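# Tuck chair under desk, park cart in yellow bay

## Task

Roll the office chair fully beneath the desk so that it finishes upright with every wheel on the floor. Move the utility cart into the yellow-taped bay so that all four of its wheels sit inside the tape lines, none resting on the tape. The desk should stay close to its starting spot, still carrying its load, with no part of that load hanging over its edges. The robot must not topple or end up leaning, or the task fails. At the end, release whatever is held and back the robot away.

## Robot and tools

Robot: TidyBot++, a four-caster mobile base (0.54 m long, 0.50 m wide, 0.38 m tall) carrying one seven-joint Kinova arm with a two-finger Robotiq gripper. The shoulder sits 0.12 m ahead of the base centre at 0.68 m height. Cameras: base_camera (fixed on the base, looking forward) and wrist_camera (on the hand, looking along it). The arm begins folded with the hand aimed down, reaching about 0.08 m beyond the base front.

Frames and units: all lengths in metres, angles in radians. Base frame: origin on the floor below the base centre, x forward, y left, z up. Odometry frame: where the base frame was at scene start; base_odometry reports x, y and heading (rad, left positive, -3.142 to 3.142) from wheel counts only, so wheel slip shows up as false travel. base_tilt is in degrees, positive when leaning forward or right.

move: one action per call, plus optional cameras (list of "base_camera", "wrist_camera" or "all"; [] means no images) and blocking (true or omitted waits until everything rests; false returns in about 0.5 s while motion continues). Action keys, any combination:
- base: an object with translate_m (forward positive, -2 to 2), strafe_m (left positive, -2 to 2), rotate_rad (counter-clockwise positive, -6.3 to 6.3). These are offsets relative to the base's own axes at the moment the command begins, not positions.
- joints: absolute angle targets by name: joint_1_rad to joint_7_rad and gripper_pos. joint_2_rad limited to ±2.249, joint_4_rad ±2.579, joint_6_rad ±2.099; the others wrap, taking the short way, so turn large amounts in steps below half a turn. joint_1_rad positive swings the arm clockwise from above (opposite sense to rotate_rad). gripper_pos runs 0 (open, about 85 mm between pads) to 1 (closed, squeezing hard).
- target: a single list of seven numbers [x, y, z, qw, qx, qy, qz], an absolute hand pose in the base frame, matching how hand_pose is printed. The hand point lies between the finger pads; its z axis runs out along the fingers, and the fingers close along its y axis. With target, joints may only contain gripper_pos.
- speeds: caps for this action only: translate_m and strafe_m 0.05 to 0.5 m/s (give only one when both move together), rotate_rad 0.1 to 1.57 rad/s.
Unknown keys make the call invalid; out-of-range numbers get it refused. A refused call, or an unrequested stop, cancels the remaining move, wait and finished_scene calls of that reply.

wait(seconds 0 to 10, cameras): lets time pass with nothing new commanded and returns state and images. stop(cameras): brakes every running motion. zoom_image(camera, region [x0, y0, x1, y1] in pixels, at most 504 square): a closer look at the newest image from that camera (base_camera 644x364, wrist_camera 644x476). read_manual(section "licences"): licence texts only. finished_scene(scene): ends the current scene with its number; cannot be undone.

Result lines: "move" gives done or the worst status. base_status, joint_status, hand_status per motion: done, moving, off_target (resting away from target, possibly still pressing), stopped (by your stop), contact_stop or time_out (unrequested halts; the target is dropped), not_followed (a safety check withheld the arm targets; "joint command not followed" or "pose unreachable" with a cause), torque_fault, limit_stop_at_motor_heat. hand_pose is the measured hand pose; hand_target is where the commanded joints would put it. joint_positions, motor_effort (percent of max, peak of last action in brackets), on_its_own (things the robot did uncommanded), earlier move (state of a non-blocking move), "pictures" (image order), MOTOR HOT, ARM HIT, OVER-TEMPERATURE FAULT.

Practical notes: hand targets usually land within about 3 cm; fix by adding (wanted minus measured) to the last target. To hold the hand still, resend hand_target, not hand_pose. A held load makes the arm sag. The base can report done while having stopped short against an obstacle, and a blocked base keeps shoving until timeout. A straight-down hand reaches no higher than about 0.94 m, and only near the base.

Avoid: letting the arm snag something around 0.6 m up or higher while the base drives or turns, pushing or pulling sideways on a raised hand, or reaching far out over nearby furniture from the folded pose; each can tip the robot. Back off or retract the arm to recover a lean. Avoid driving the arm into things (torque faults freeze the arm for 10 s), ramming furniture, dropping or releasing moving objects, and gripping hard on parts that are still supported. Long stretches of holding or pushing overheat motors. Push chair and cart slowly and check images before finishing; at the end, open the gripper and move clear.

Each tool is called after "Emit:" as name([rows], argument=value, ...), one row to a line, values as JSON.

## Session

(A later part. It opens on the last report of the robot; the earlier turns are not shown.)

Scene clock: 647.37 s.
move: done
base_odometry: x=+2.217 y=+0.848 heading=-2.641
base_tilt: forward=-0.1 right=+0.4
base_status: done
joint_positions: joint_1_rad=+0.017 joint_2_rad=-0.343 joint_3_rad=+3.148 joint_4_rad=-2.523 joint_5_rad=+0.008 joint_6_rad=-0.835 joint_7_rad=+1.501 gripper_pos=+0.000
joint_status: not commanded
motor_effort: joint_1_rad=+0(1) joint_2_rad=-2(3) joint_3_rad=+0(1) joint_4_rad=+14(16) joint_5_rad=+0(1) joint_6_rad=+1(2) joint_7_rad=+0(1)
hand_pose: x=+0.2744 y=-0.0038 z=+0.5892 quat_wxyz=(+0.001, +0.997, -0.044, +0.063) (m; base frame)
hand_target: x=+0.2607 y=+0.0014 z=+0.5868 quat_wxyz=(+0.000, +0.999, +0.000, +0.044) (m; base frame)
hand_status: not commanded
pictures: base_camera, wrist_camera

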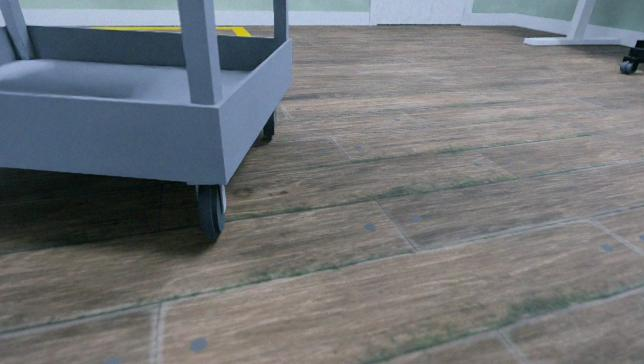

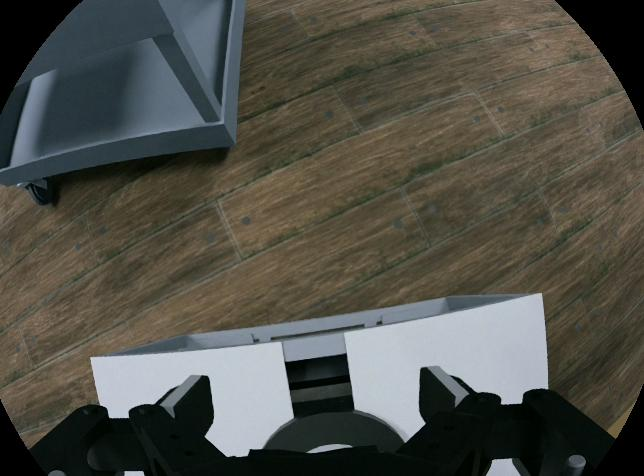

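Emit:
move(base={"strafe_m":0.36,"rotate_rad":-0.13})

Scene clock: 686.30 s.
move: done
base_odometry: x=+2.389 y=+0.532 heading=-2.772
base_tilt: forward=-0.1 right=+0.4
base_status: done
joint_positions: joint_1_rad=+0.017 joint_2_rad=-0.343 joint_3_rad=+3.147 joint_4_rad=-2.523 joint_5_rad=+0.008 joint_6_rad=-0.835 joint_7_rad=+1.501 gripper_pos=+0.000
joint_status: not commanded
motor_effort: joint_1_rad=+0(1) joint_2_rad=-3(3) joint_3_rad=+0(1) joint_4_rad=+14(15) joint_5_rad=+0(1) joint_6_rad=+1(2) joint_7_rad=+0(1)
hand_pose: x=+0.2744 y=-0.0037 z=+0.5892 quat_wxyz=(+0.001, +0.997, -0.043, +0.063) (m; base frame)
hand_target: x=+0.2607 y=+0.0014 z=+0.5868 quat_wxyz=(+0.000, +0.999, +0.000, +0.044) (m; base frame)
hand_status: not commanded
pictures: base_camera, wrist_camera

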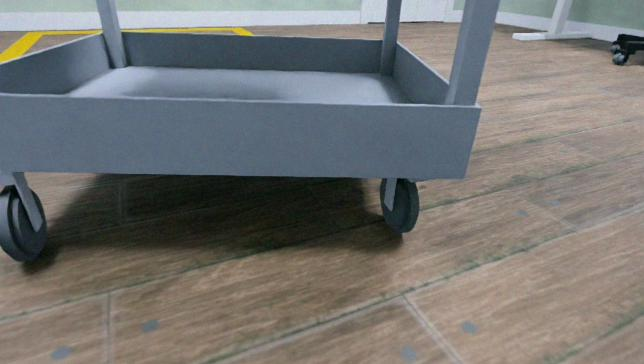

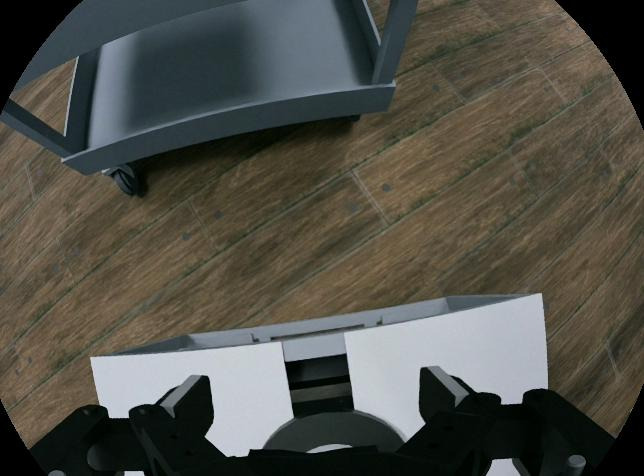

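Emit:
move(base={"rotate_rad":0.1}, joints={"joint_6_rad":0.2})

Emit:
zoom_image(camera="base_camera", region=[0, 0, 320, 100])

Scene clock: 704.07 s.
move: done
base_odometry: x=+2.389 y=+0.532 heading=-2.672
base_tilt: forward=-0.1 right=+0.4
base_status: done
joint_positions: joint_1_rad=+0.017 joint_2_rad=-0.343 joint_3_rad=+3.147 joint_4_rad=-2.525 joint_5_rad=+0.008 joint_6_rad=+0.154 joint_7_rad=+1.501 gripper_pos=+0.000
joint_status: all done
motor_effort: joint_1_rad=+0(1) joint_2_rad=-6(6) joint_3_rad=+0(1) joint_4_rad=+18(19) joint_5_rad=+0(1) joint_6_rad=+8(8) joint_7_rad=+1(1)
hand_pose: x=+0.5143 y=-0.0070 z=+0.7603 quat_wxyz=(-0.012, +0.848, -0.036, +0.528) (m; base frame)
hand_target: x=+0.5184 y=+0.0014 z=+0.7721 quat_wxyz=(+0.000, +0.837, +0.000, +0.547) (m; base frame)
hand_status: not commanded
pictures: base_camera, wrist_camera

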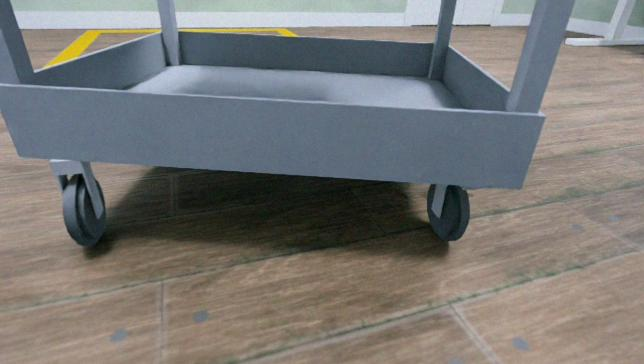

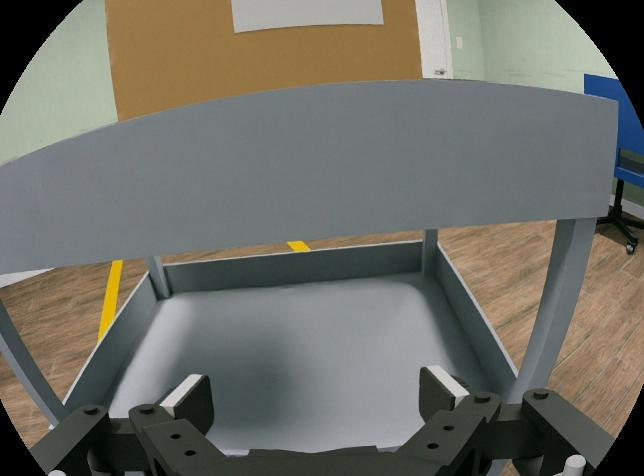

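Scaled by 1.575.

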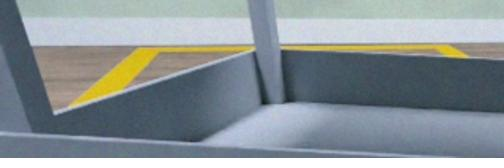

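Emit:
move(base={"strafe_m":-0.65}, joints={"joint_6_rad":-0.87}, cameras=[])

Emit:
move(base={"translate_m":0.82}, cameras=[])

Emit:
move(base={"strafe_m":0.74}, speeds={"strafe_m":0.12})

Emit:
move(base={"strafe_m":-0.6})

Emit:
move(base={"translate_m":-0.85})

Emit:
move(base={"strafe_m":0.9})

Scene clock: 729.60 s.
move: time_out
base_odometry: x=+2.102 y=+1.098 heading=-2.669
base_tilt: forward=-0.1 right=+0.4
base_status: strafe_m time_out (by the wheels' count: -0.635 of -0.650)
joint_positions: joint_1_rad=+0.016 joint_2_rad=-0.346 joint_3_rad=+3.145 joint_4_rad=-2.527 joint_5_rad=+0.007 joint_6_rad=-0.836 joint_7_rad=+1.501 gripper_pos=+0.000
joint_status: all done
motor_effort: joint_1_rad=+0(1) joint_2_rad=-1(6) joint_3_rad=+0(5) joint_4_rad=+15(19) joint_5_rad=+0(3) joint_6_rad=+1(8) joint_7_rad=+0(1)
hand_pose: x=+0.2723 y=-0.0032 z=+0.5884 quat_wxyz=(+0.001, +0.997, -0.042, +0.062) (m; base frame)
hand_target: x=+0.2607 y=+0.0014 z=+0.5868 quat_wxyz=(+0.000, +0.999, +0.000, +0.044) (m; base frame)
hand_status: not commanded
pictures: none
No camera images: "cameras" was empty.

not run: a stop that you did not command came earlier in this reply.

not run: a stop that you did not command came earlier in this reply.

not run: a stop that you did not command came earlier in this reply.

not run: a stop that you did not command came earlier in this reply.

not run: a stop that you did not command came earlier in this reply.

Emit:
move(base={"translate_m":0.82})

Emit:
move(base={"strafe_m":0.74}, speeds={"strafe_m":0.12})

Emit:
move(base={"strafe_m":-0.55})

Emit:
move(base={"translate_m":-0.85})

Emit:
move(base={"strafe_m":0.9})

Scene clock: 739.13 s.
move: done
base_odometry: x=+1.371 y=+0.725 heading=-2.670
base_tilt: forward=-0.1 right=+0.4
base_status: done
joint_positions: joint_1_rad=+0.016 joint_2_rad=-0.346 joint_3_rad=+3.145 joint_4_rad=-2.527 joint_5_rad=+0.007 joint_6_rad=-0.837 joint_7_rad=+1.501 gripper_pos=+0.000
joint_status: not commanded
motor_effort: joint_1_rad=+0(1) joint_2_rad=-2(4) joint_3_rad=+0(1) joint_4_rad=+14(16) joint_5_rad=+0(1) joint_6_rad=+1(2) joint_7_rad=+0(1)
hand_pose: x=+0.2721 y=-0.0032 z=+0.5885 quat_wxyz=(+0.001, +0.997, -0.042, +0.062) (m; base frame)
hand_target: x=+0.2607 y=+0.0014 z=+0.5868 quat_wxyz=(+0.000, +0.999, +0.000, +0.044) (m; base frame)
hand_status: not commanded
pictures: base_camera, wrist_camera

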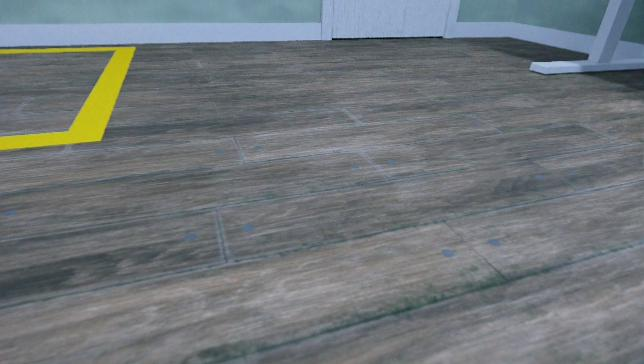

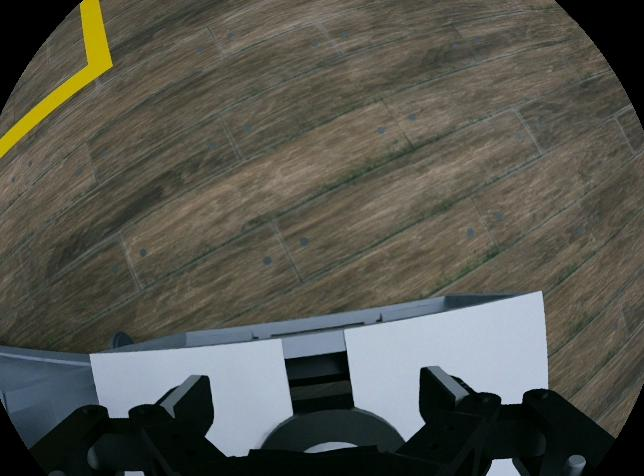

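Scene clock: 745.83 s.
move: done
base_odometry: x=+1.708 y=+0.066 heading=-2.669
base_tilt: forward=-0.1 right=+0.5
base_status: done
joint_positions: joint_1_rad=+0.016 joint_2_rad=-0.346 joint_3_rad=+3.144 joint_4_rad=-2.527 joint_5_rad=+0.007 joint_6_rad=-0.838 joint_7_rad=+1.502 gripper_pos=+0.000
joint_status: not commanded
motor_effort: joint_1_rad=+0(1) joint_2_rad=-1(4) joint_3_rad=+0(1) joint_4_rad=+15(15) joint_5_rad=+0(1) joint_6_rad=+1(2) joint_7_rad=+0(1)
hand_pose: x=+0.2720 y=-0.0031 z=+0.5885 quat_wxyz=(+0.001, +0.997, -0.042, +0.061) (m; base frame)
hand_target: x=+0.2607 y=+0.0014 z=+0.5868 quat_wxyz=(+0.000, +0.999, +0.000, +0.044) (m; base frame)
hand_status: not commanded
pictures: base_camera, wrist_camera

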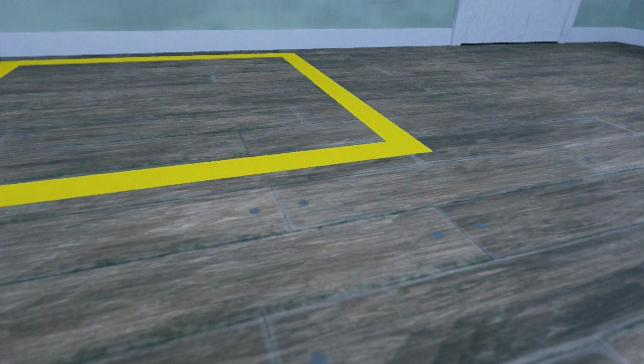

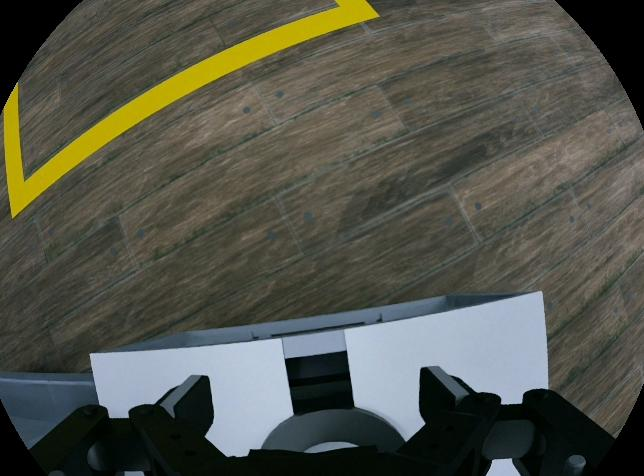

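Scene clock: 748.30 s.
move: done
base_odometry: x=+1.457 y=+0.556 heading=-2.669
base_tilt: forward=-0.1 right=+0.4
base_status: done
joint_positions: joint_1_rad=+0.016 joint_2_rad=-0.346 joint_3_rad=+3.144 joint_4_rad=-2.527 joint_5_rad=+0.007 joint_6_rad=-0.838 joint_7_rad=+1.502 gripper_pos=+0.000
joint_status: not commanded
motor_effort: joint_1_rad=+0(1) joint_2_rad=-1(3) joint_3_rad=+0(1) joint_4_rad=+14(15) joint_5_rad=+0(1) joint_6_rad=+1(2) joint_7_rad=+0(1)
hand_pose: x=+0.2718 y=-0.0031 z=+0.5884 quat_wxyz=(+0.001, +0.997, -0.041, +0.061) (m; base frame)
hand_target: x=+0.2607 y=+0.0014 z=+0.5868 quat_wxyz=(+0.000, +0.999, +0.000, +0.044) (m; base frame)
hand_status: not commanded
pictures: base_camera, wrist_camera

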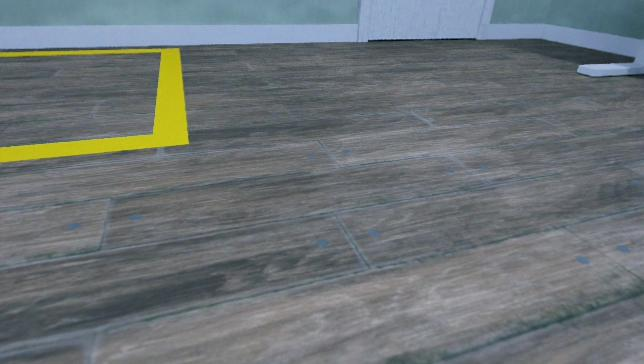

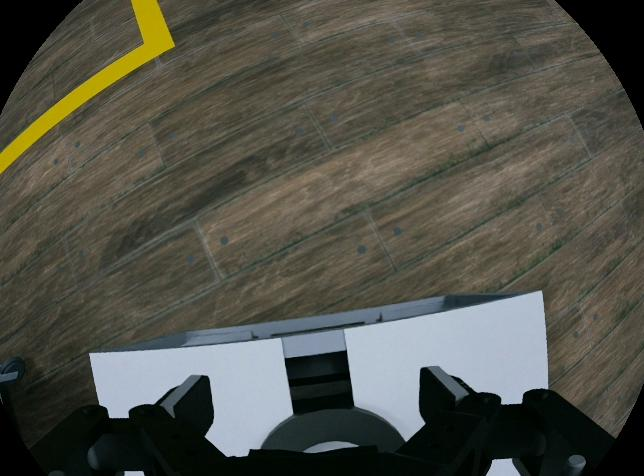

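Scene clock: 751.17 s.
move: done
base_odometry: x=+2.214 y=+0.943 heading=-2.669
base_tilt: forward=-0.1 right=+0.5
base_status: done
joint_positions: joint_1_rad=+0.016 joint_2_rad=-0.346 joint_3_rad=+3.144 joint_4_rad=-2.527 joint_5_rad=+0.007 joint_6_rad=-0.839 joint_7_rad=+1.502 gripper_pos=+0.000
joint_status: not commanded
motor_effort: joint_1_rad=+0(1) joint_2_rad=-1(4) joint_3_rad=+0(1) joint_4_rad=+15(16) joint_5_rad=+0(1) joint_6_rad=+1(2) joint_7_rad=+1(1)
hand_pose: x=+0.2717 y=-0.0031 z=+0.5884 quat_wxyz=(+0.001, +0.997, -0.041, +0.061) (m; base frame)
hand_target: x=+0.2607 y=+0.0014 z=+0.5868 quat_wxyz=(+0.000, +0.999, +0.000, +0.044) (m; base frame)
hand_status: not commanded
pictures: base_camera, wrist_camera

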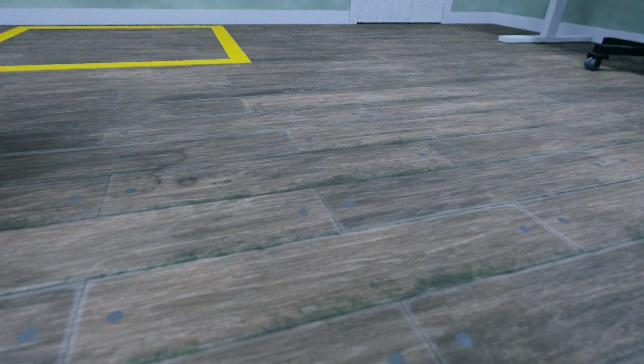

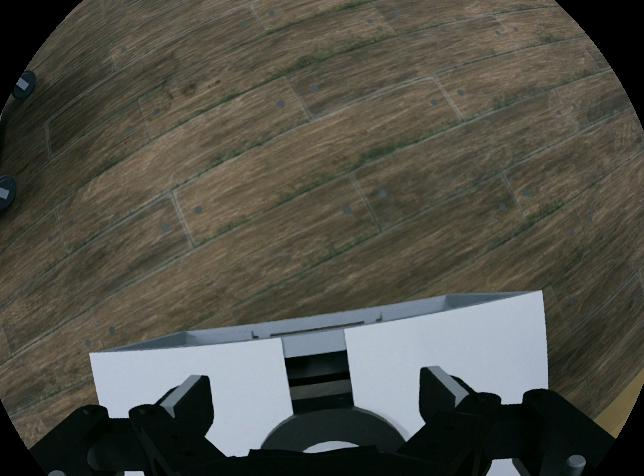

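Scene clock: 754.13 s.
move: done
base_odometry: x=+2.624 y=+0.142 heading=-2.669
base_tilt: forward=-0.1 right=+0.4
base_status: done
joint_positions: joint_1_rad=+0.016 joint_2_rad=-0.346 joint_3_rad=+3.144 joint_4_rad=-2.527 joint_5_rad=+0.007 joint_6_rad=-0.839 joint_7_rad=+1.502 gripper_pos=+0.000
joint_status: not commanded
motor_effort: joint_1_rad=+0(1) joint_2_rad=-1(3) joint_3_rad=+0(1) joint_4_rad=+14(15) joint_5_rad=+0(1) joint_6_rad=+1(2) joint_7_rad=+1(1)
hand_pose: x=+0.2717 y=-0.0031 z=+0.5884 quat_wxyz=(+0.001, +0.997, -0.041, +0.061) (m; base frame)
hand_target: x=+0.2607 y=+0.0014 z=+0.5868 quat_wxyz=(+0.000, +0.999, +0.000, +0.044) (m; base frame)
hand_status: not commanded
pictures: base_camera, wrist_camera

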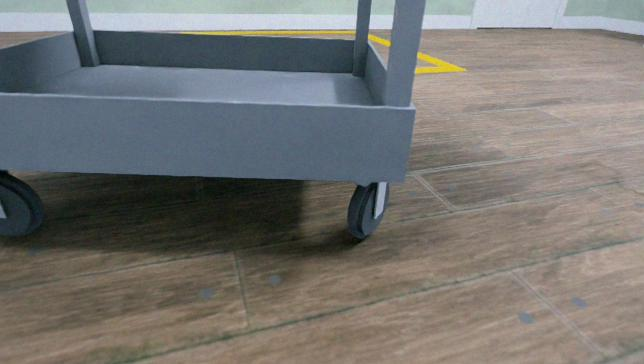

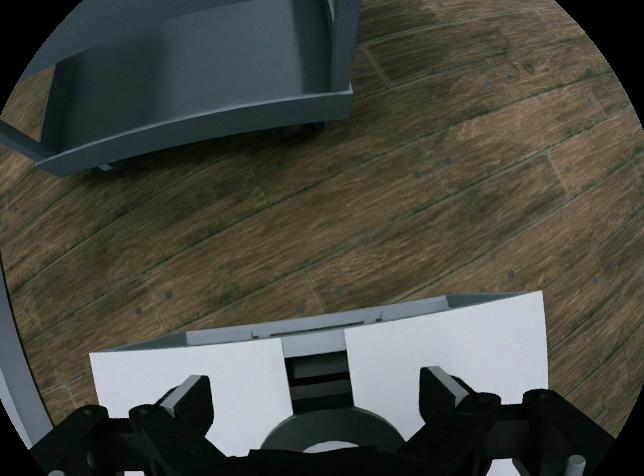

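Emit:
move(base={"strafe_m":0.19}, joints={"joint_1_rad":3.1}, cameras=[])

Emit:
move(base={"translate_m":0.7}, speeds={"translate_m":0.12})

Scene clock: 776.00 s.
move: done
base_odometry: x=+2.711 y=-0.027 heading=-2.668
base_tilt: forward=-0.1 right=+0.4
base_status: done
joint_positions: joint_1_rad=+3.077 joint_2_rad=-0.346 joint_3_rad=+3.144 joint_4_rad=-2.527 joint_5_rad=+0.007 joint_6_rad=-0.839 joint_7_rad=+1.502 gripper_pos=+0.000
joint_status: all done
motor_effort: joint_1_rad=+0(2) joint_2_rad=-1(3) joint_3_rad=+0(1) joint_4_rad=+14(15) joint_5_rad=+0(1) joint_6_rad=+1(2) joint_7_rad=+1(1)
hand_pose: x=-0.0334 y=-0.0093 z=+0.5884 quat_wxyz=(+0.061, -0.001, -0.998, +0.002) (m; base frame)
hand_target: x=-0.0225 y=-0.0072 z=+0.5868 quat_wxyz=(+0.044, +0.020, -0.999, +0.001) (m; base frame)
hand_status: not commanded
pictures: none
No camera images: "cameras" was empty.

Scene clock: 782.40 s.
move: done
base_odometry: x=+2.088 y=-0.347 heading=-2.668
base_tilt: forward=-0.1 right=+0.4
base_status: done
joint_positions: joint_1_rad=+3.078 joint_2_rad=-0.346 joint_3_rad=+3.144 joint_4_rad=-2.527 joint_5_rad=+0.007 joint_6_rad=-0.839 joint_7_rad=+1.502 gripper_pos=+0.000
joint_status: not commanded
motor_effort: joint_1_rad=+0(1) joint_2_rad=-2(4) joint_3_rad=+1(1) joint_4_rad=+13(16) joint_5_rad=+0(1) joint_6_rad=+1(2) joint_7_rad=+1(1)
hand_pose: x=-0.0333 y=-0.0091 z=+0.5884 quat_wxyz=(+0.061, -0.002, -0.998, +0.001) (m; base frame)
hand_target: x=-0.0225 y=-0.0072 z=+0.5868 quat_wxyz=(+0.044, +0.020, -0.999, +0.001) (m; base frame)
hand_status: not commanded
pictures: base_camera, wrist_camera

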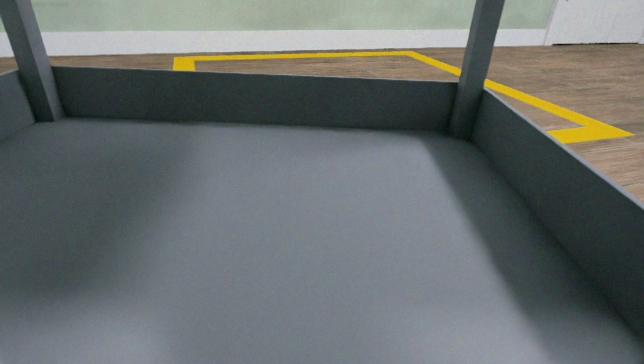

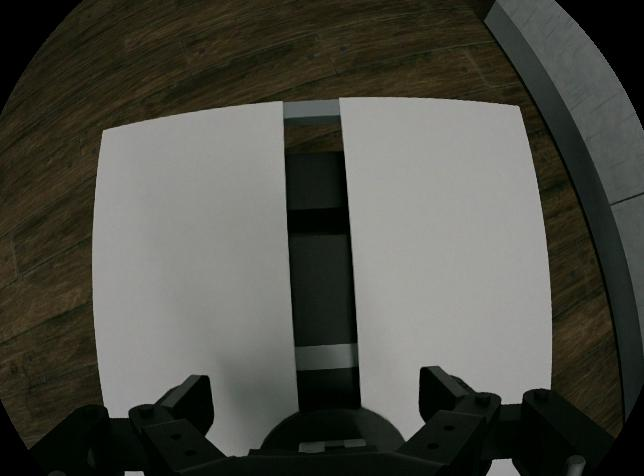

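Emit:
move(base={"translate_m":0.55,"strafe_m":-0.03}, speeds={"translate_m":0.15})

Scene clock: 792.07 s.
move: done
base_odometry: x=+1.585 y=-0.571 heading=-2.668
base_tilt: forward=-0.1 right=+0.5
base_status: done
joint_positions: joint_1_rad=+3.078 joint_2_rad=-0.346 joint_3_rad=+3.144 joint_4_rad=-2.527 joint_5_rad=+0.007 joint_6_rad=-0.840 joint_7_rad=+1.502 gripper_pos=+0.000
joint_status: not commanded
motor_effort: joint_1_rad=+0(1) joint_2_rad=-2(5) joint_3_rad=+0(1) joint_4_rad=+14(16) joint_5_rad=+0(1) joint_6_rad=+1(2) joint_7_rad=+1(1)
hand_pose: x=-0.0330 y=-0.0090 z=+0.5884 quat_wxyz=(+0.060, -0.002, -0.998, +0.001) (m; base frame)
hand_target: x=-0.0225 y=-0.0072 z=+0.5868 quat_wxyz=(+0.044, +0.020, -0.999, +0.001) (m; base frame)
hand_status: not commanded
pictures: base_camera, wrist_camera

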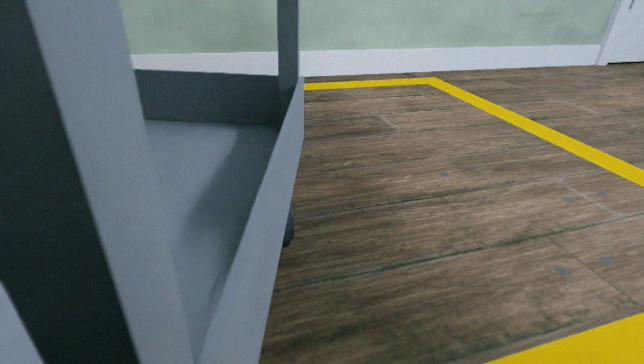

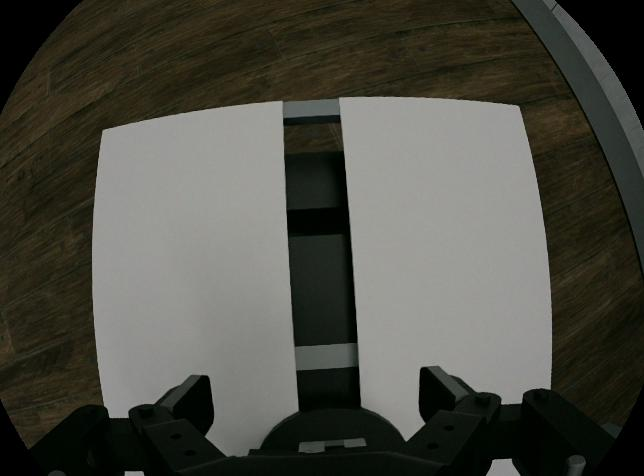

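Emit:
move(base={"translate_m":-0.5})

Scene clock: 805.90 s.
move: done
base_odometry: x=+2.030 y=-0.343 heading=-2.668
base_tilt: forward=-0.1 right=+0.5
base_status: done
joint_positions: joint_1_rad=+3.078 joint_2_rad=-0.345 joint_3_rad=+3.144 joint_4_rad=-2.527 joint_5_rad=+0.007 joint_6_rad=-0.840 joint_7_rad=+1.502 gripper_pos=+0.000
joint_status: not commanded
motor_effort: joint_1_rad=+0(1) joint_2_rad=-2(4) joint_3_rad=+0(1) joint_4_rad=+14(16) joint_5_rad=+0(1) joint_6_rad=+1(2) joint_7_rad=+1(1)
hand_pose: x=-0.0327 y=-0.0090 z=+0.5881 quat_wxyz=(+0.059, -0.002, -0.998, +0.001) (m; base frame)
hand_target: x=-0.0225 y=-0.0072 z=+0.5868 quat_wxyz=(+0.044, +0.020, -0.999, +0.001) (m; base frame)
hand_status: not commanded
pictures: base_camera, wrist_camera

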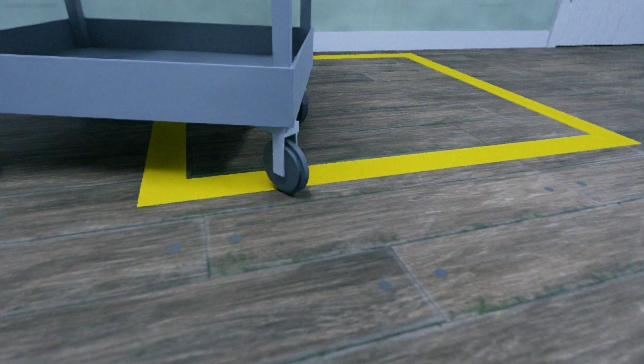

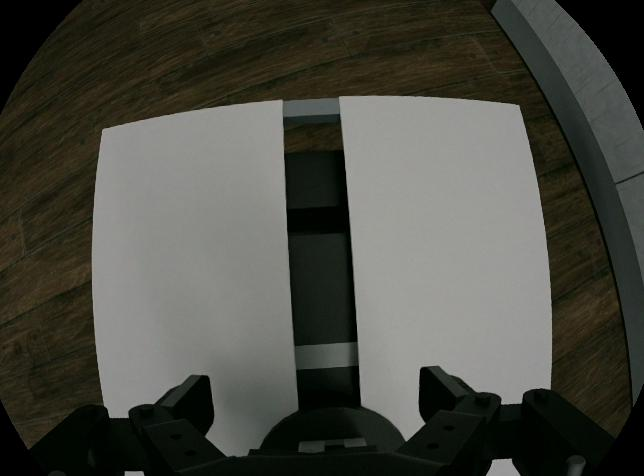

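Emit:
move(base={"rotate_rad":0.9})

Scene clock: 825.03 s.
move: done
base_odometry: x=+2.030 y=-0.343 heading=-1.769
base_tilt: forward=-0.1 right=+0.5
base_status: done
joint_positions: joint_1_rad=+3.078 joint_2_rad=-0.345 joint_3_rad=+3.144 joint_4_rad=-2.527 joint_5_rad=+0.007 joint_6_rad=-0.840 joint_7_rad=+1.502 gripper_pos=+0.000
joint_status: not commanded
motor_effort: joint_1_rad=+0(1) joint_2_rad=-2(3) joint_3_rad=+0(1) joint_4_rad=+13(15) joint_5_rad=+0(0) joint_6_rad=+0(2) joint_7_rad=+1(1)
hand_pose: x=-0.0327 y=-0.0090 z=+0.5881 quat_wxyz=(+0.059, -0.002, -0.998, +0.001) (m; base frame)
hand_target: x=-0.0225 y=-0.0072 z=+0.5868 quat_wxyz=(+0.044, +0.020, -0.999, +0.001) (m; base frame)
hand_status: not commanded
pictures: base_camera, wrist_camera

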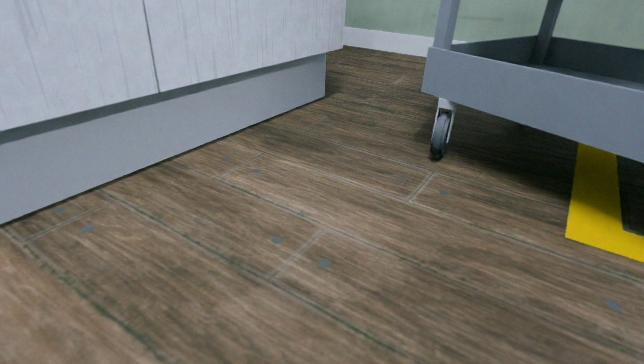

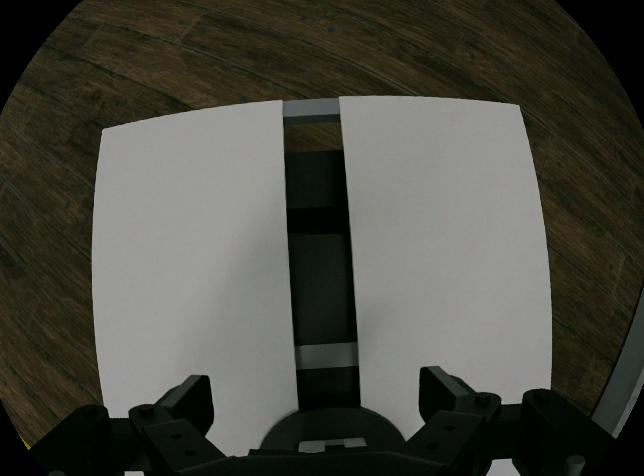

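Emit:
move(base={"rotate_rad":-0.9}, cameras=[])

Emit:
move(base={"strafe_m":0.24})

Emit:
move(base={"translate_m":0.9}, speeds={"translate_m":0.15})

Emit:
move(base={"translate_m":-0.6})

Scene clock: 861.10 s.
move: done
base_odometry: x=+2.030 y=-0.343 heading=-2.668
base_tilt: forward=-0.1 right=+0.5
base_status: done
joint_positions: joint_1_rad=+3.079 joint_2_rad=-0.345 joint_3_rad=+3.144 joint_4_rad=-2.527 joint_5_rad=+0.007 joint_6_rad=-0.840 joint_7_rad=+1.502 gripper_pos=+0.000
joint_status: not commanded
motor_effort: joint_1_rad=+0(1) joint_2_rad=-1(3) joint_3_rad=+0(1) joint_4_rad=+14(15) joint_5_rad=+0(1) joint_6_rad=+1(2) joint_7_rad=+1(1)
hand_pose: x=-0.0327 y=-0.0089 z=+0.5881 quat_wxyz=(+0.059, -0.002, -0.998, +0.001) (m; base frame)
hand_target: x=-0.0225 y=-0.0072 z=+0.5868 quat_wxyz=(+0.044, +0.020, -0.999, +0.001) (m; base frame)
hand_status: not commanded
pictures: none
No camera images: "cameras" was empty.

Scene clock: 862.77 s.
move: done
base_odometry: x=+2.139 y=-0.556 heading=-2.669
base_tilt: forward=-0.1 right=+0.4
base_status: done
joint_positions: joint_1_rad=+3.079 joint_2_rad=-0.345 joint_3_rad=+3.144 joint_4_rad=-2.527 joint_5_rad=+0.007 joint_6_rad=-0.840 joint_7_rad=+1.502 gripper_pos=+0.000
joint_status: not commanded
motor_effort: joint_1_rad=+0(1) joint_2_rad=-2(2) joint_3_rad=+0(1) joint_4_rad=+14(15) joint_5_rad=+0(1) joint_6_rad=+1(2) joint_7_rad=+1(1)
hand_pose: x=-0.0327 y=-0.0089 z=+0.5881 quat_wxyz=(+0.059, -0.002, -0.998, +0.001) (m; base frame)
hand_target: x=-0.0225 y=-0.0072 z=+0.5868 quat_wxyz=(+0.044, +0.020, -0.999, +0.001) (m; base frame)
hand_status: not commanded
pictures: base_camera, wrist_camera

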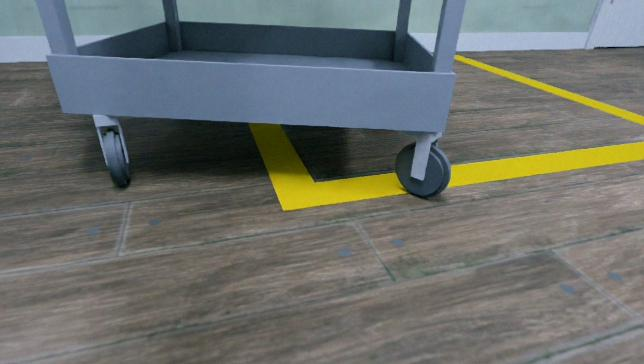

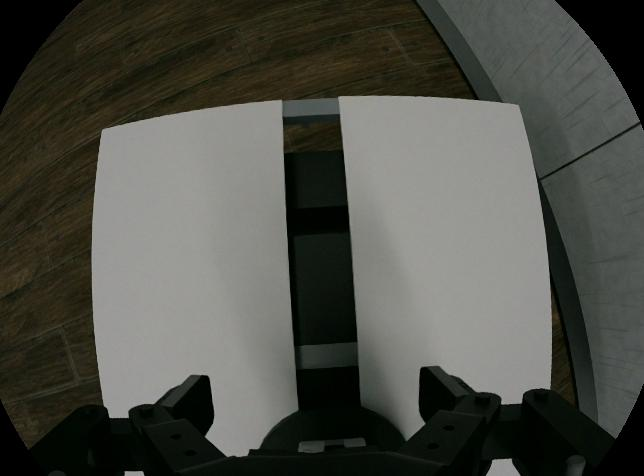

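Scene clock: 869.40 s.
move: done
base_odometry: x=+1.338 y=-0.966 heading=-2.669
base_tilt: forward=-0.1 right=+0.5
base_status: done
joint_positions: joint_1_rad=+3.079 joint_2_rad=-0.345 joint_3_rad=+3.144 joint_4_rad=-2.527 joint_5_rad=+0.007 joint_6_rad=-0.841 joint_7_rad=+1.502 gripper_pos=+0.000
joint_status: not commanded
motor_effort: joint_1_rad=+0(1) joint_2_rad=-1(7) joint_3_rad=+0(1) joint_4_rad=+14(16) joint_5_rad=+0(1) joint_6_rad=+1(2) joint_7_rad=+1(1)
hand_pose: x=-0.0326 y=-0.0088 z=+0.5882 quat_wxyz=(+0.059, -0.002, -0.998, +0.001) (m; base frame)
hand_target: x=-0.0225 y=-0.0072 z=+0.5868 quat_wxyz=(+0.044, +0.020, -0.999, +0.001) (m; base frame)
hand_status: not commanded
pictures: base_camera, wrist_camera

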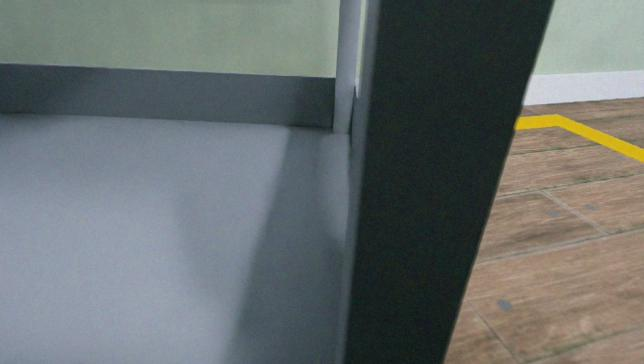

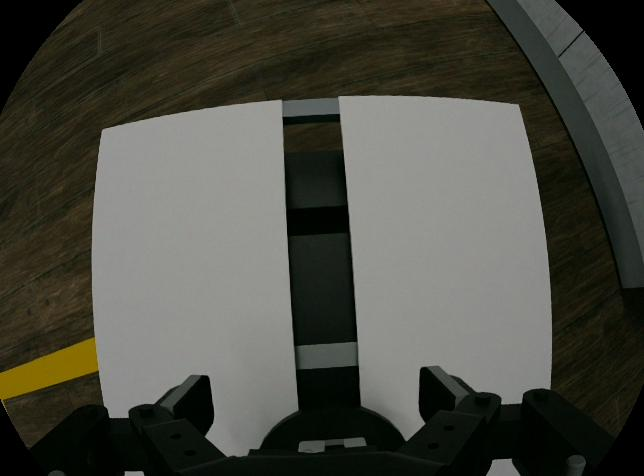

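Scene clock: 871.93 s.
move: done
base_odometry: x=+1.872 y=-0.693 heading=-2.669
base_tilt: forward=+0.0 right=+0.4
base_status: done
joint_positions: joint_1_rad=+3.079 joint_2_rad=-0.345 joint_3_rad=+3.144 joint_4_rad=-2.528 joint_5_rad=+0.007 joint_6_rad=-0.841 joint_7_rad=+1.502 gripper_pos=+0.000
joint_status: not commanded
motor_effort: joint_1_rad=+0(1) joint_2_rad=-2(5) joint_3_rad=+0(1) joint_4_rad=+14(16) joint_5_rad=+0(1) joint_6_rad=+2(2) joint_7_rad=+0(1)
hand_pose: x=-0.0323 y=-0.0088 z=+0.5880 quat_wxyz=(+0.059, -0.002, -0.998, +0.001) (m; base frame)
hand_target: x=-0.0225 y=-0.0072 z=+0.5868 quat_wxyz=(+0.044, +0.020, -0.999, +0.001) (m; base frame)
hand_status: not commanded
pictures: base_camera, wrist_camera

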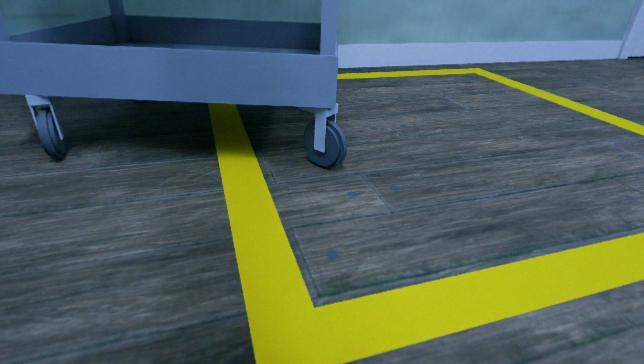

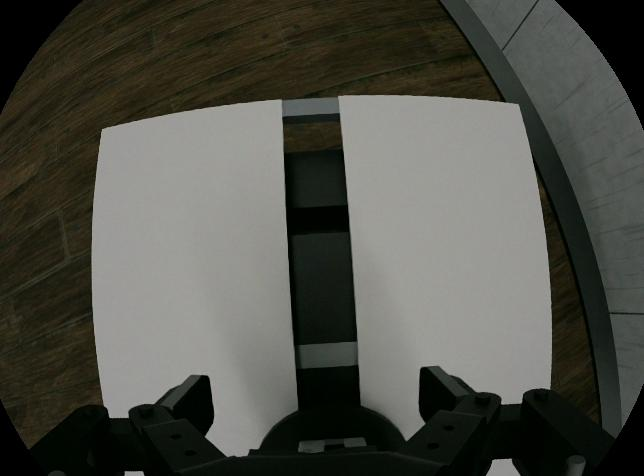

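Emit:
move(base={"strafe_m":-0.4}, cameras=[])

Emit:
move(base={"translate_m":1.67})

Emit:
move(base={"strafe_m":1.32})

Emit:
move(base={"translate_m":-0.57})

Scene clock: 888.50 s.
move: done
base_odometry: x=+1.690 y=-0.337 heading=-2.669
base_tilt: forward=-0.1 right=+0.4
base_status: done
joint_positions: joint_1_rad=+3.079 joint_2_rad=-0.345 joint_3_rad=+3.143 joint_4_rad=-2.528 joint_5_rad=+0.007 joint_6_rad=-0.841 joint_7_rad=+1.502 gripper_pos=+0.000
joint_status: not commanded
motor_effort: joint_1_rad=+0(1) joint_2_rad=-2(3) joint_3_rad=+0(1) joint_4_rad=+14(15) joint_5_rad=+0(1) joint_6_rad=+1(2) joint_7_rad=+1(1)
hand_pose: x=-0.0323 y=-0.0089 z=+0.5880 quat_wxyz=(+0.059, -0.002, -0.998, +0.001) (m; base frame)
hand_target: x=-0.0225 y=-0.0072 z=+0.5868 quat_wxyz=(+0.044, +0.020, -0.999, +0.001) (m; base frame)
hand_status: not commanded
pictures: none
No camera images: "cameras" was empty.

Scene clock: 895.93 s.
move: time_out
base_odometry: x=+0.283 y=-1.055 heading=-2.670
base_tilt: forward=-0.1 right=+0.4
base_status: translate_m time_out (by the wheels' count: +1.580 of +1.670)
joint_positions: joint_1_rad=+3.082 joint_2_rad=-0.351 joint_3_rad=+3.142 joint_4_rad=-2.538 joint_5_rad=+0.008 joint_6_rad=-0.853 joint_7_rad=+1.502 gripper_pos=+0.000
joint_status: not commanded
motor_effort: joint_1_rad=+1(3) joint_2_rad=-1(13) joint_3_rad=+0(3) joint_4_rad=+14(23) joint_5_rad=+0(3) joint_6_rad=+1(6) joint_7_rad=+1(1)
hand_pose: x=-0.0242 y=-0.0080 z=+0.5856 quat_wxyz=(+0.051, -0.003, -0.999, +0.000) (m; base frame)
hand_target: x=-0.0225 y=-0.0072 z=+0.5868 quat_wxyz=(+0.044, +0.020, -0.999, +0.001) (m; base frame)
hand_status: not commanded
pictures: base_camera, wrist_camera

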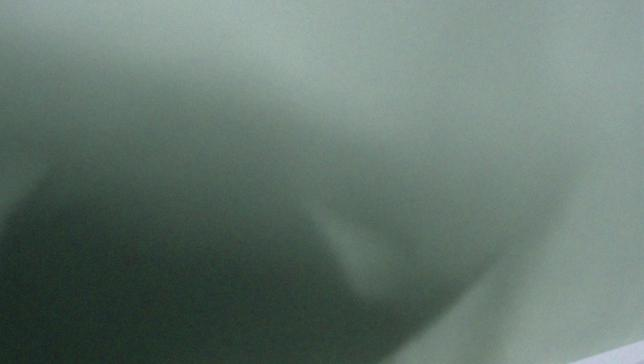

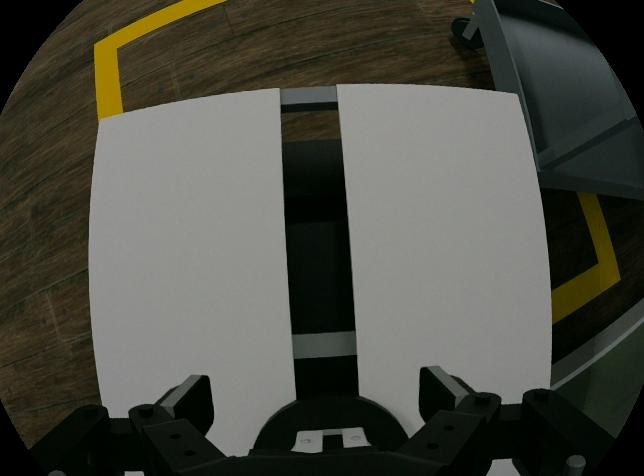

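not run: a stop that you did not command came earlier in this reply.

not run: a stop that you did not command came earlier in this reply.

Emit:
move(base={"translate_m":-0.45}, cameras=[])

Emit:
move(base={"strafe_m":-0.5}, cameras=[])

Emit:
move(base={"rotate_rad":1.57}, joints={"joint_1_rad":0.0})

Scene clock: 917.50 s.
move: done
base_odometry: x=+0.684 y=-0.851 heading=-2.670
base_tilt: forward=-0.1 right=+0.5
base_status: done
joint_positions: joint_1_rad=+3.082 joint_2_rad=-0.347 joint_3_rad=+3.142 joint_4_rad=-2.538 joint_5_rad=+0.008 joint_6_rad=-0.853 joint_7_rad=+1.502 gripper_pos=+0.000
joint_status: not commanded
motor_effort: joint_1_rad=+0(1) joint_2_rad=-1(4) joint_3_rad=+0(1) joint_4_rad=+14(16) joint_5_rad=+0(1) joint_6_rad=+0(2) joint_7_rad=+0(1)
hand_pose: x=-0.0239 y=-0.0080 z=+0.5850 quat_wxyz=(+0.049, -0.003, -0.999, +0.000) (m; base frame)
hand_target: x=-0.0225 y=-0.0072 z=+0.5868 quat_wxyz=(+0.044, +0.020, -0.999, +0.001) (m; base frame)
hand_status: not commanded
pictures: none
No camera images: "cameras" was empty.

Scene clock: 919.73 s.
move: done
base_odometry: x=+0.457 y=-0.405 heading=-2.670
base_tilt: forward=-0.2 right=+0.5
base_status: done
joint_positions: joint_1_rad=+3.082 joint_2_rad=-0.347 joint_3_rad=+3.142 joint_4_rad=-2.538 joint_5_rad=+0.008 joint_6_rad=-0.853 joint_7_rad=+1.502 gripper_pos=+0.000
joint_status: not commanded
motor_effort: joint_1_rad=+0(1) joint_2_rad=-2(2) joint_3_rad=+0(1) joint_4_rad=+14(15) joint_5_rad=+0(1) joint_6_rad=+1(1) joint_7_rad=+0(1)
hand_pose: x=-0.0239 y=-0.0080 z=+0.5850 quat_wxyz=(+0.049, -0.003, -0.999, +0.000) (m; base frame)
hand_target: x=-0.0225 y=-0.0072 z=+0.5868 quat_wxyz=(+0.044, +0.020, -0.999, +0.001) (m; base frame)
hand_status: not commanded
pictures: none
No camera images: "cameras" was empty.

Scene clock: 923.63 s.
move: done
base_odometry: x=+0.457 y=-0.405 heading=-1.101
base_tilt: forward=-0.1 right=+0.5
base_status: done
joint_positions: joint_1_rad=+0.024 joint_2_rad=-0.347 joint_3_rad=+3.142 joint_4_rad=-2.538 joint_5_rad=+0.008 joint_6_rad=-0.853 joint_7_rad=+1.502 gripper_pos=+0.000
joint_status: all done
motor_effort: joint_1_rad=+0(2) joint_2_rad=-2(2) joint_3_rad=+0(1) joint_4_rad=+14(15) joint_5_rad=+0(1) joint_6_rad=+1(1) joint_7_rad=+0(1)
hand_pose: x=+0.2621 y=-0.0039 z=+0.5850 quat_wxyz=(+0.002, +0.998, -0.044, +0.049) (m; base frame)
hand_target: x=+0.2607 y=+0.0014 z=+0.5868 quat_wxyz=(+0.000, +0.999, +0.000, +0.044) (m; base frame)
hand_status: not commanded
pictures: base_camera, wrist_camera

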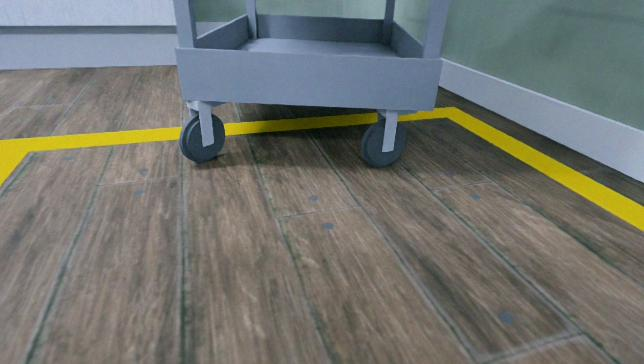

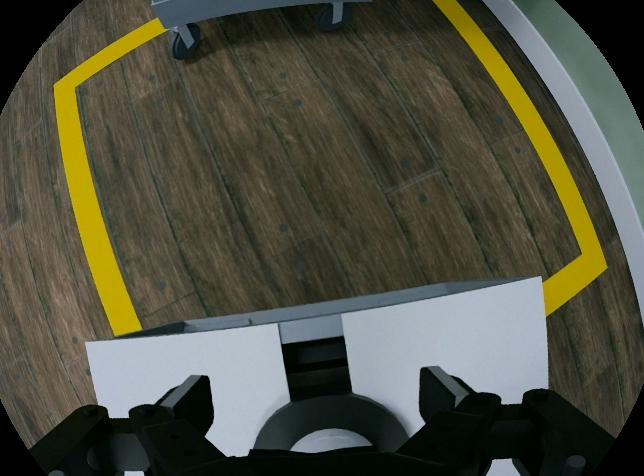

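Emit:
move(target=[0.5, 0.0, 0.42, 0, 0.966, 0, 0.259], joints={"gripper_pos":1})

Emit:
move(base={"translate_m":0.25,"strafe_m":0.05}, speeds={"translate_m":0.2})

Scene clock: 940.73 s.
move: off_target
base_odometry: x=+0.457 y=-0.405 heading=-1.101
base_tilt: forward=-0.1 right=+0.4
base_status: not commanded
joint_positions: joint_1_rad=+0.021 joint_2_rad=+0.701 joint_3_rad=+3.143 joint_4_rad=-2.544 joint_5_rad=+0.008 joint_6_rad=+0.637 joint_7_rad=+1.502 gripper_pos=+0.999
joint_status: all done
motor_effort: joint_1_rad=+0(1) joint_2_rad=-24(26) joint_3_rad=-1(1) joint_4_rad=+1(14) joint_5_rad=+0(1) joint_6_rad=+4(5) joint_7_rad=+0(1)
hand_pose: x=+0.5162 y=-0.0059 z=+0.4226 quat_wxyz=(-0.007, +0.964, -0.040, +0.264) (m; base frame)
hand_target: x=+0.5108 y=+0.0000 z=+0.4221 quat_wxyz=(+0.000, +0.963, +0.000, +0.268) (m; base frame)
hand_status: off_target (0.017 m and 4.7 deg from the pose sent, 0.290 m and 24.9 deg at the start; a joint's target at an end of its range on 64 of 64 steps)
pictures: base_camera, wrist_camera

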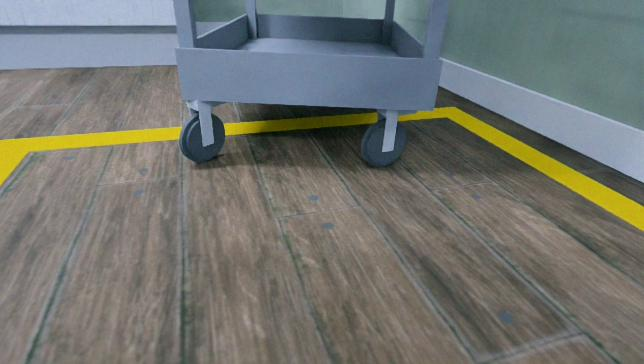

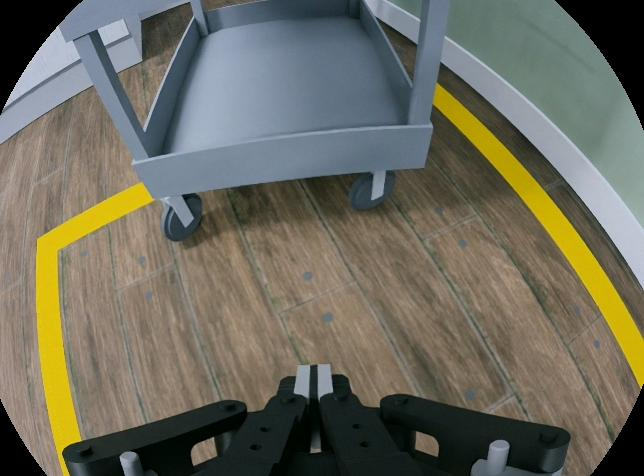

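Scene clock: 942.67 s.
move: done
base_odometry: x=+0.615 y=-0.606 heading=-1.100
base_tilt: forward=-0.1 right=+0.5
base_status: done
joint_positions: joint_1_rad=+0.017 joint_2_rad=+0.703 joint_3_rad=+3.143 joint_4_rad=-2.554 joint_5_rad=+0.008 joint_6_rad=+0.645 joint_7_rad=+1.502 gripper_pos=+0.999
joint_status: not commanded
motor_effort: joint_1_rad=+0(1) joint_2_rad=-25(26) joint_3_rad=-1(1) joint_4_rad=+0(3) joint_5_rad=+0(1) joint_6_rad=+4(5) joint_7_rad=+0(1)
hand_pose: x=+0.5121 y=-0.0048 z=+0.4219 quat_wxyz=(-0.007, +0.964, -0.038, +0.262) (m; base frame)
hand_target: x=+0.5108 y=+0.0000 z=+0.4221 quat_wxyz=(+0.000, +0.963, +0.000, +0.268) (m; base frame)
hand_status: not commanded
pictures: base_camera, wrist_camera

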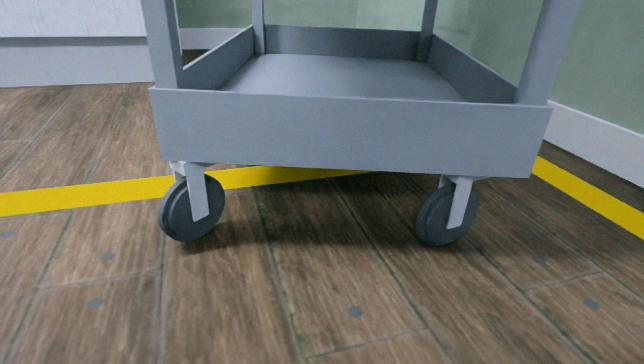

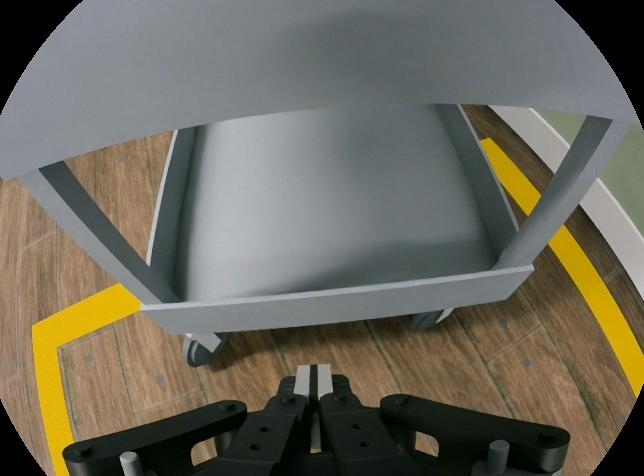

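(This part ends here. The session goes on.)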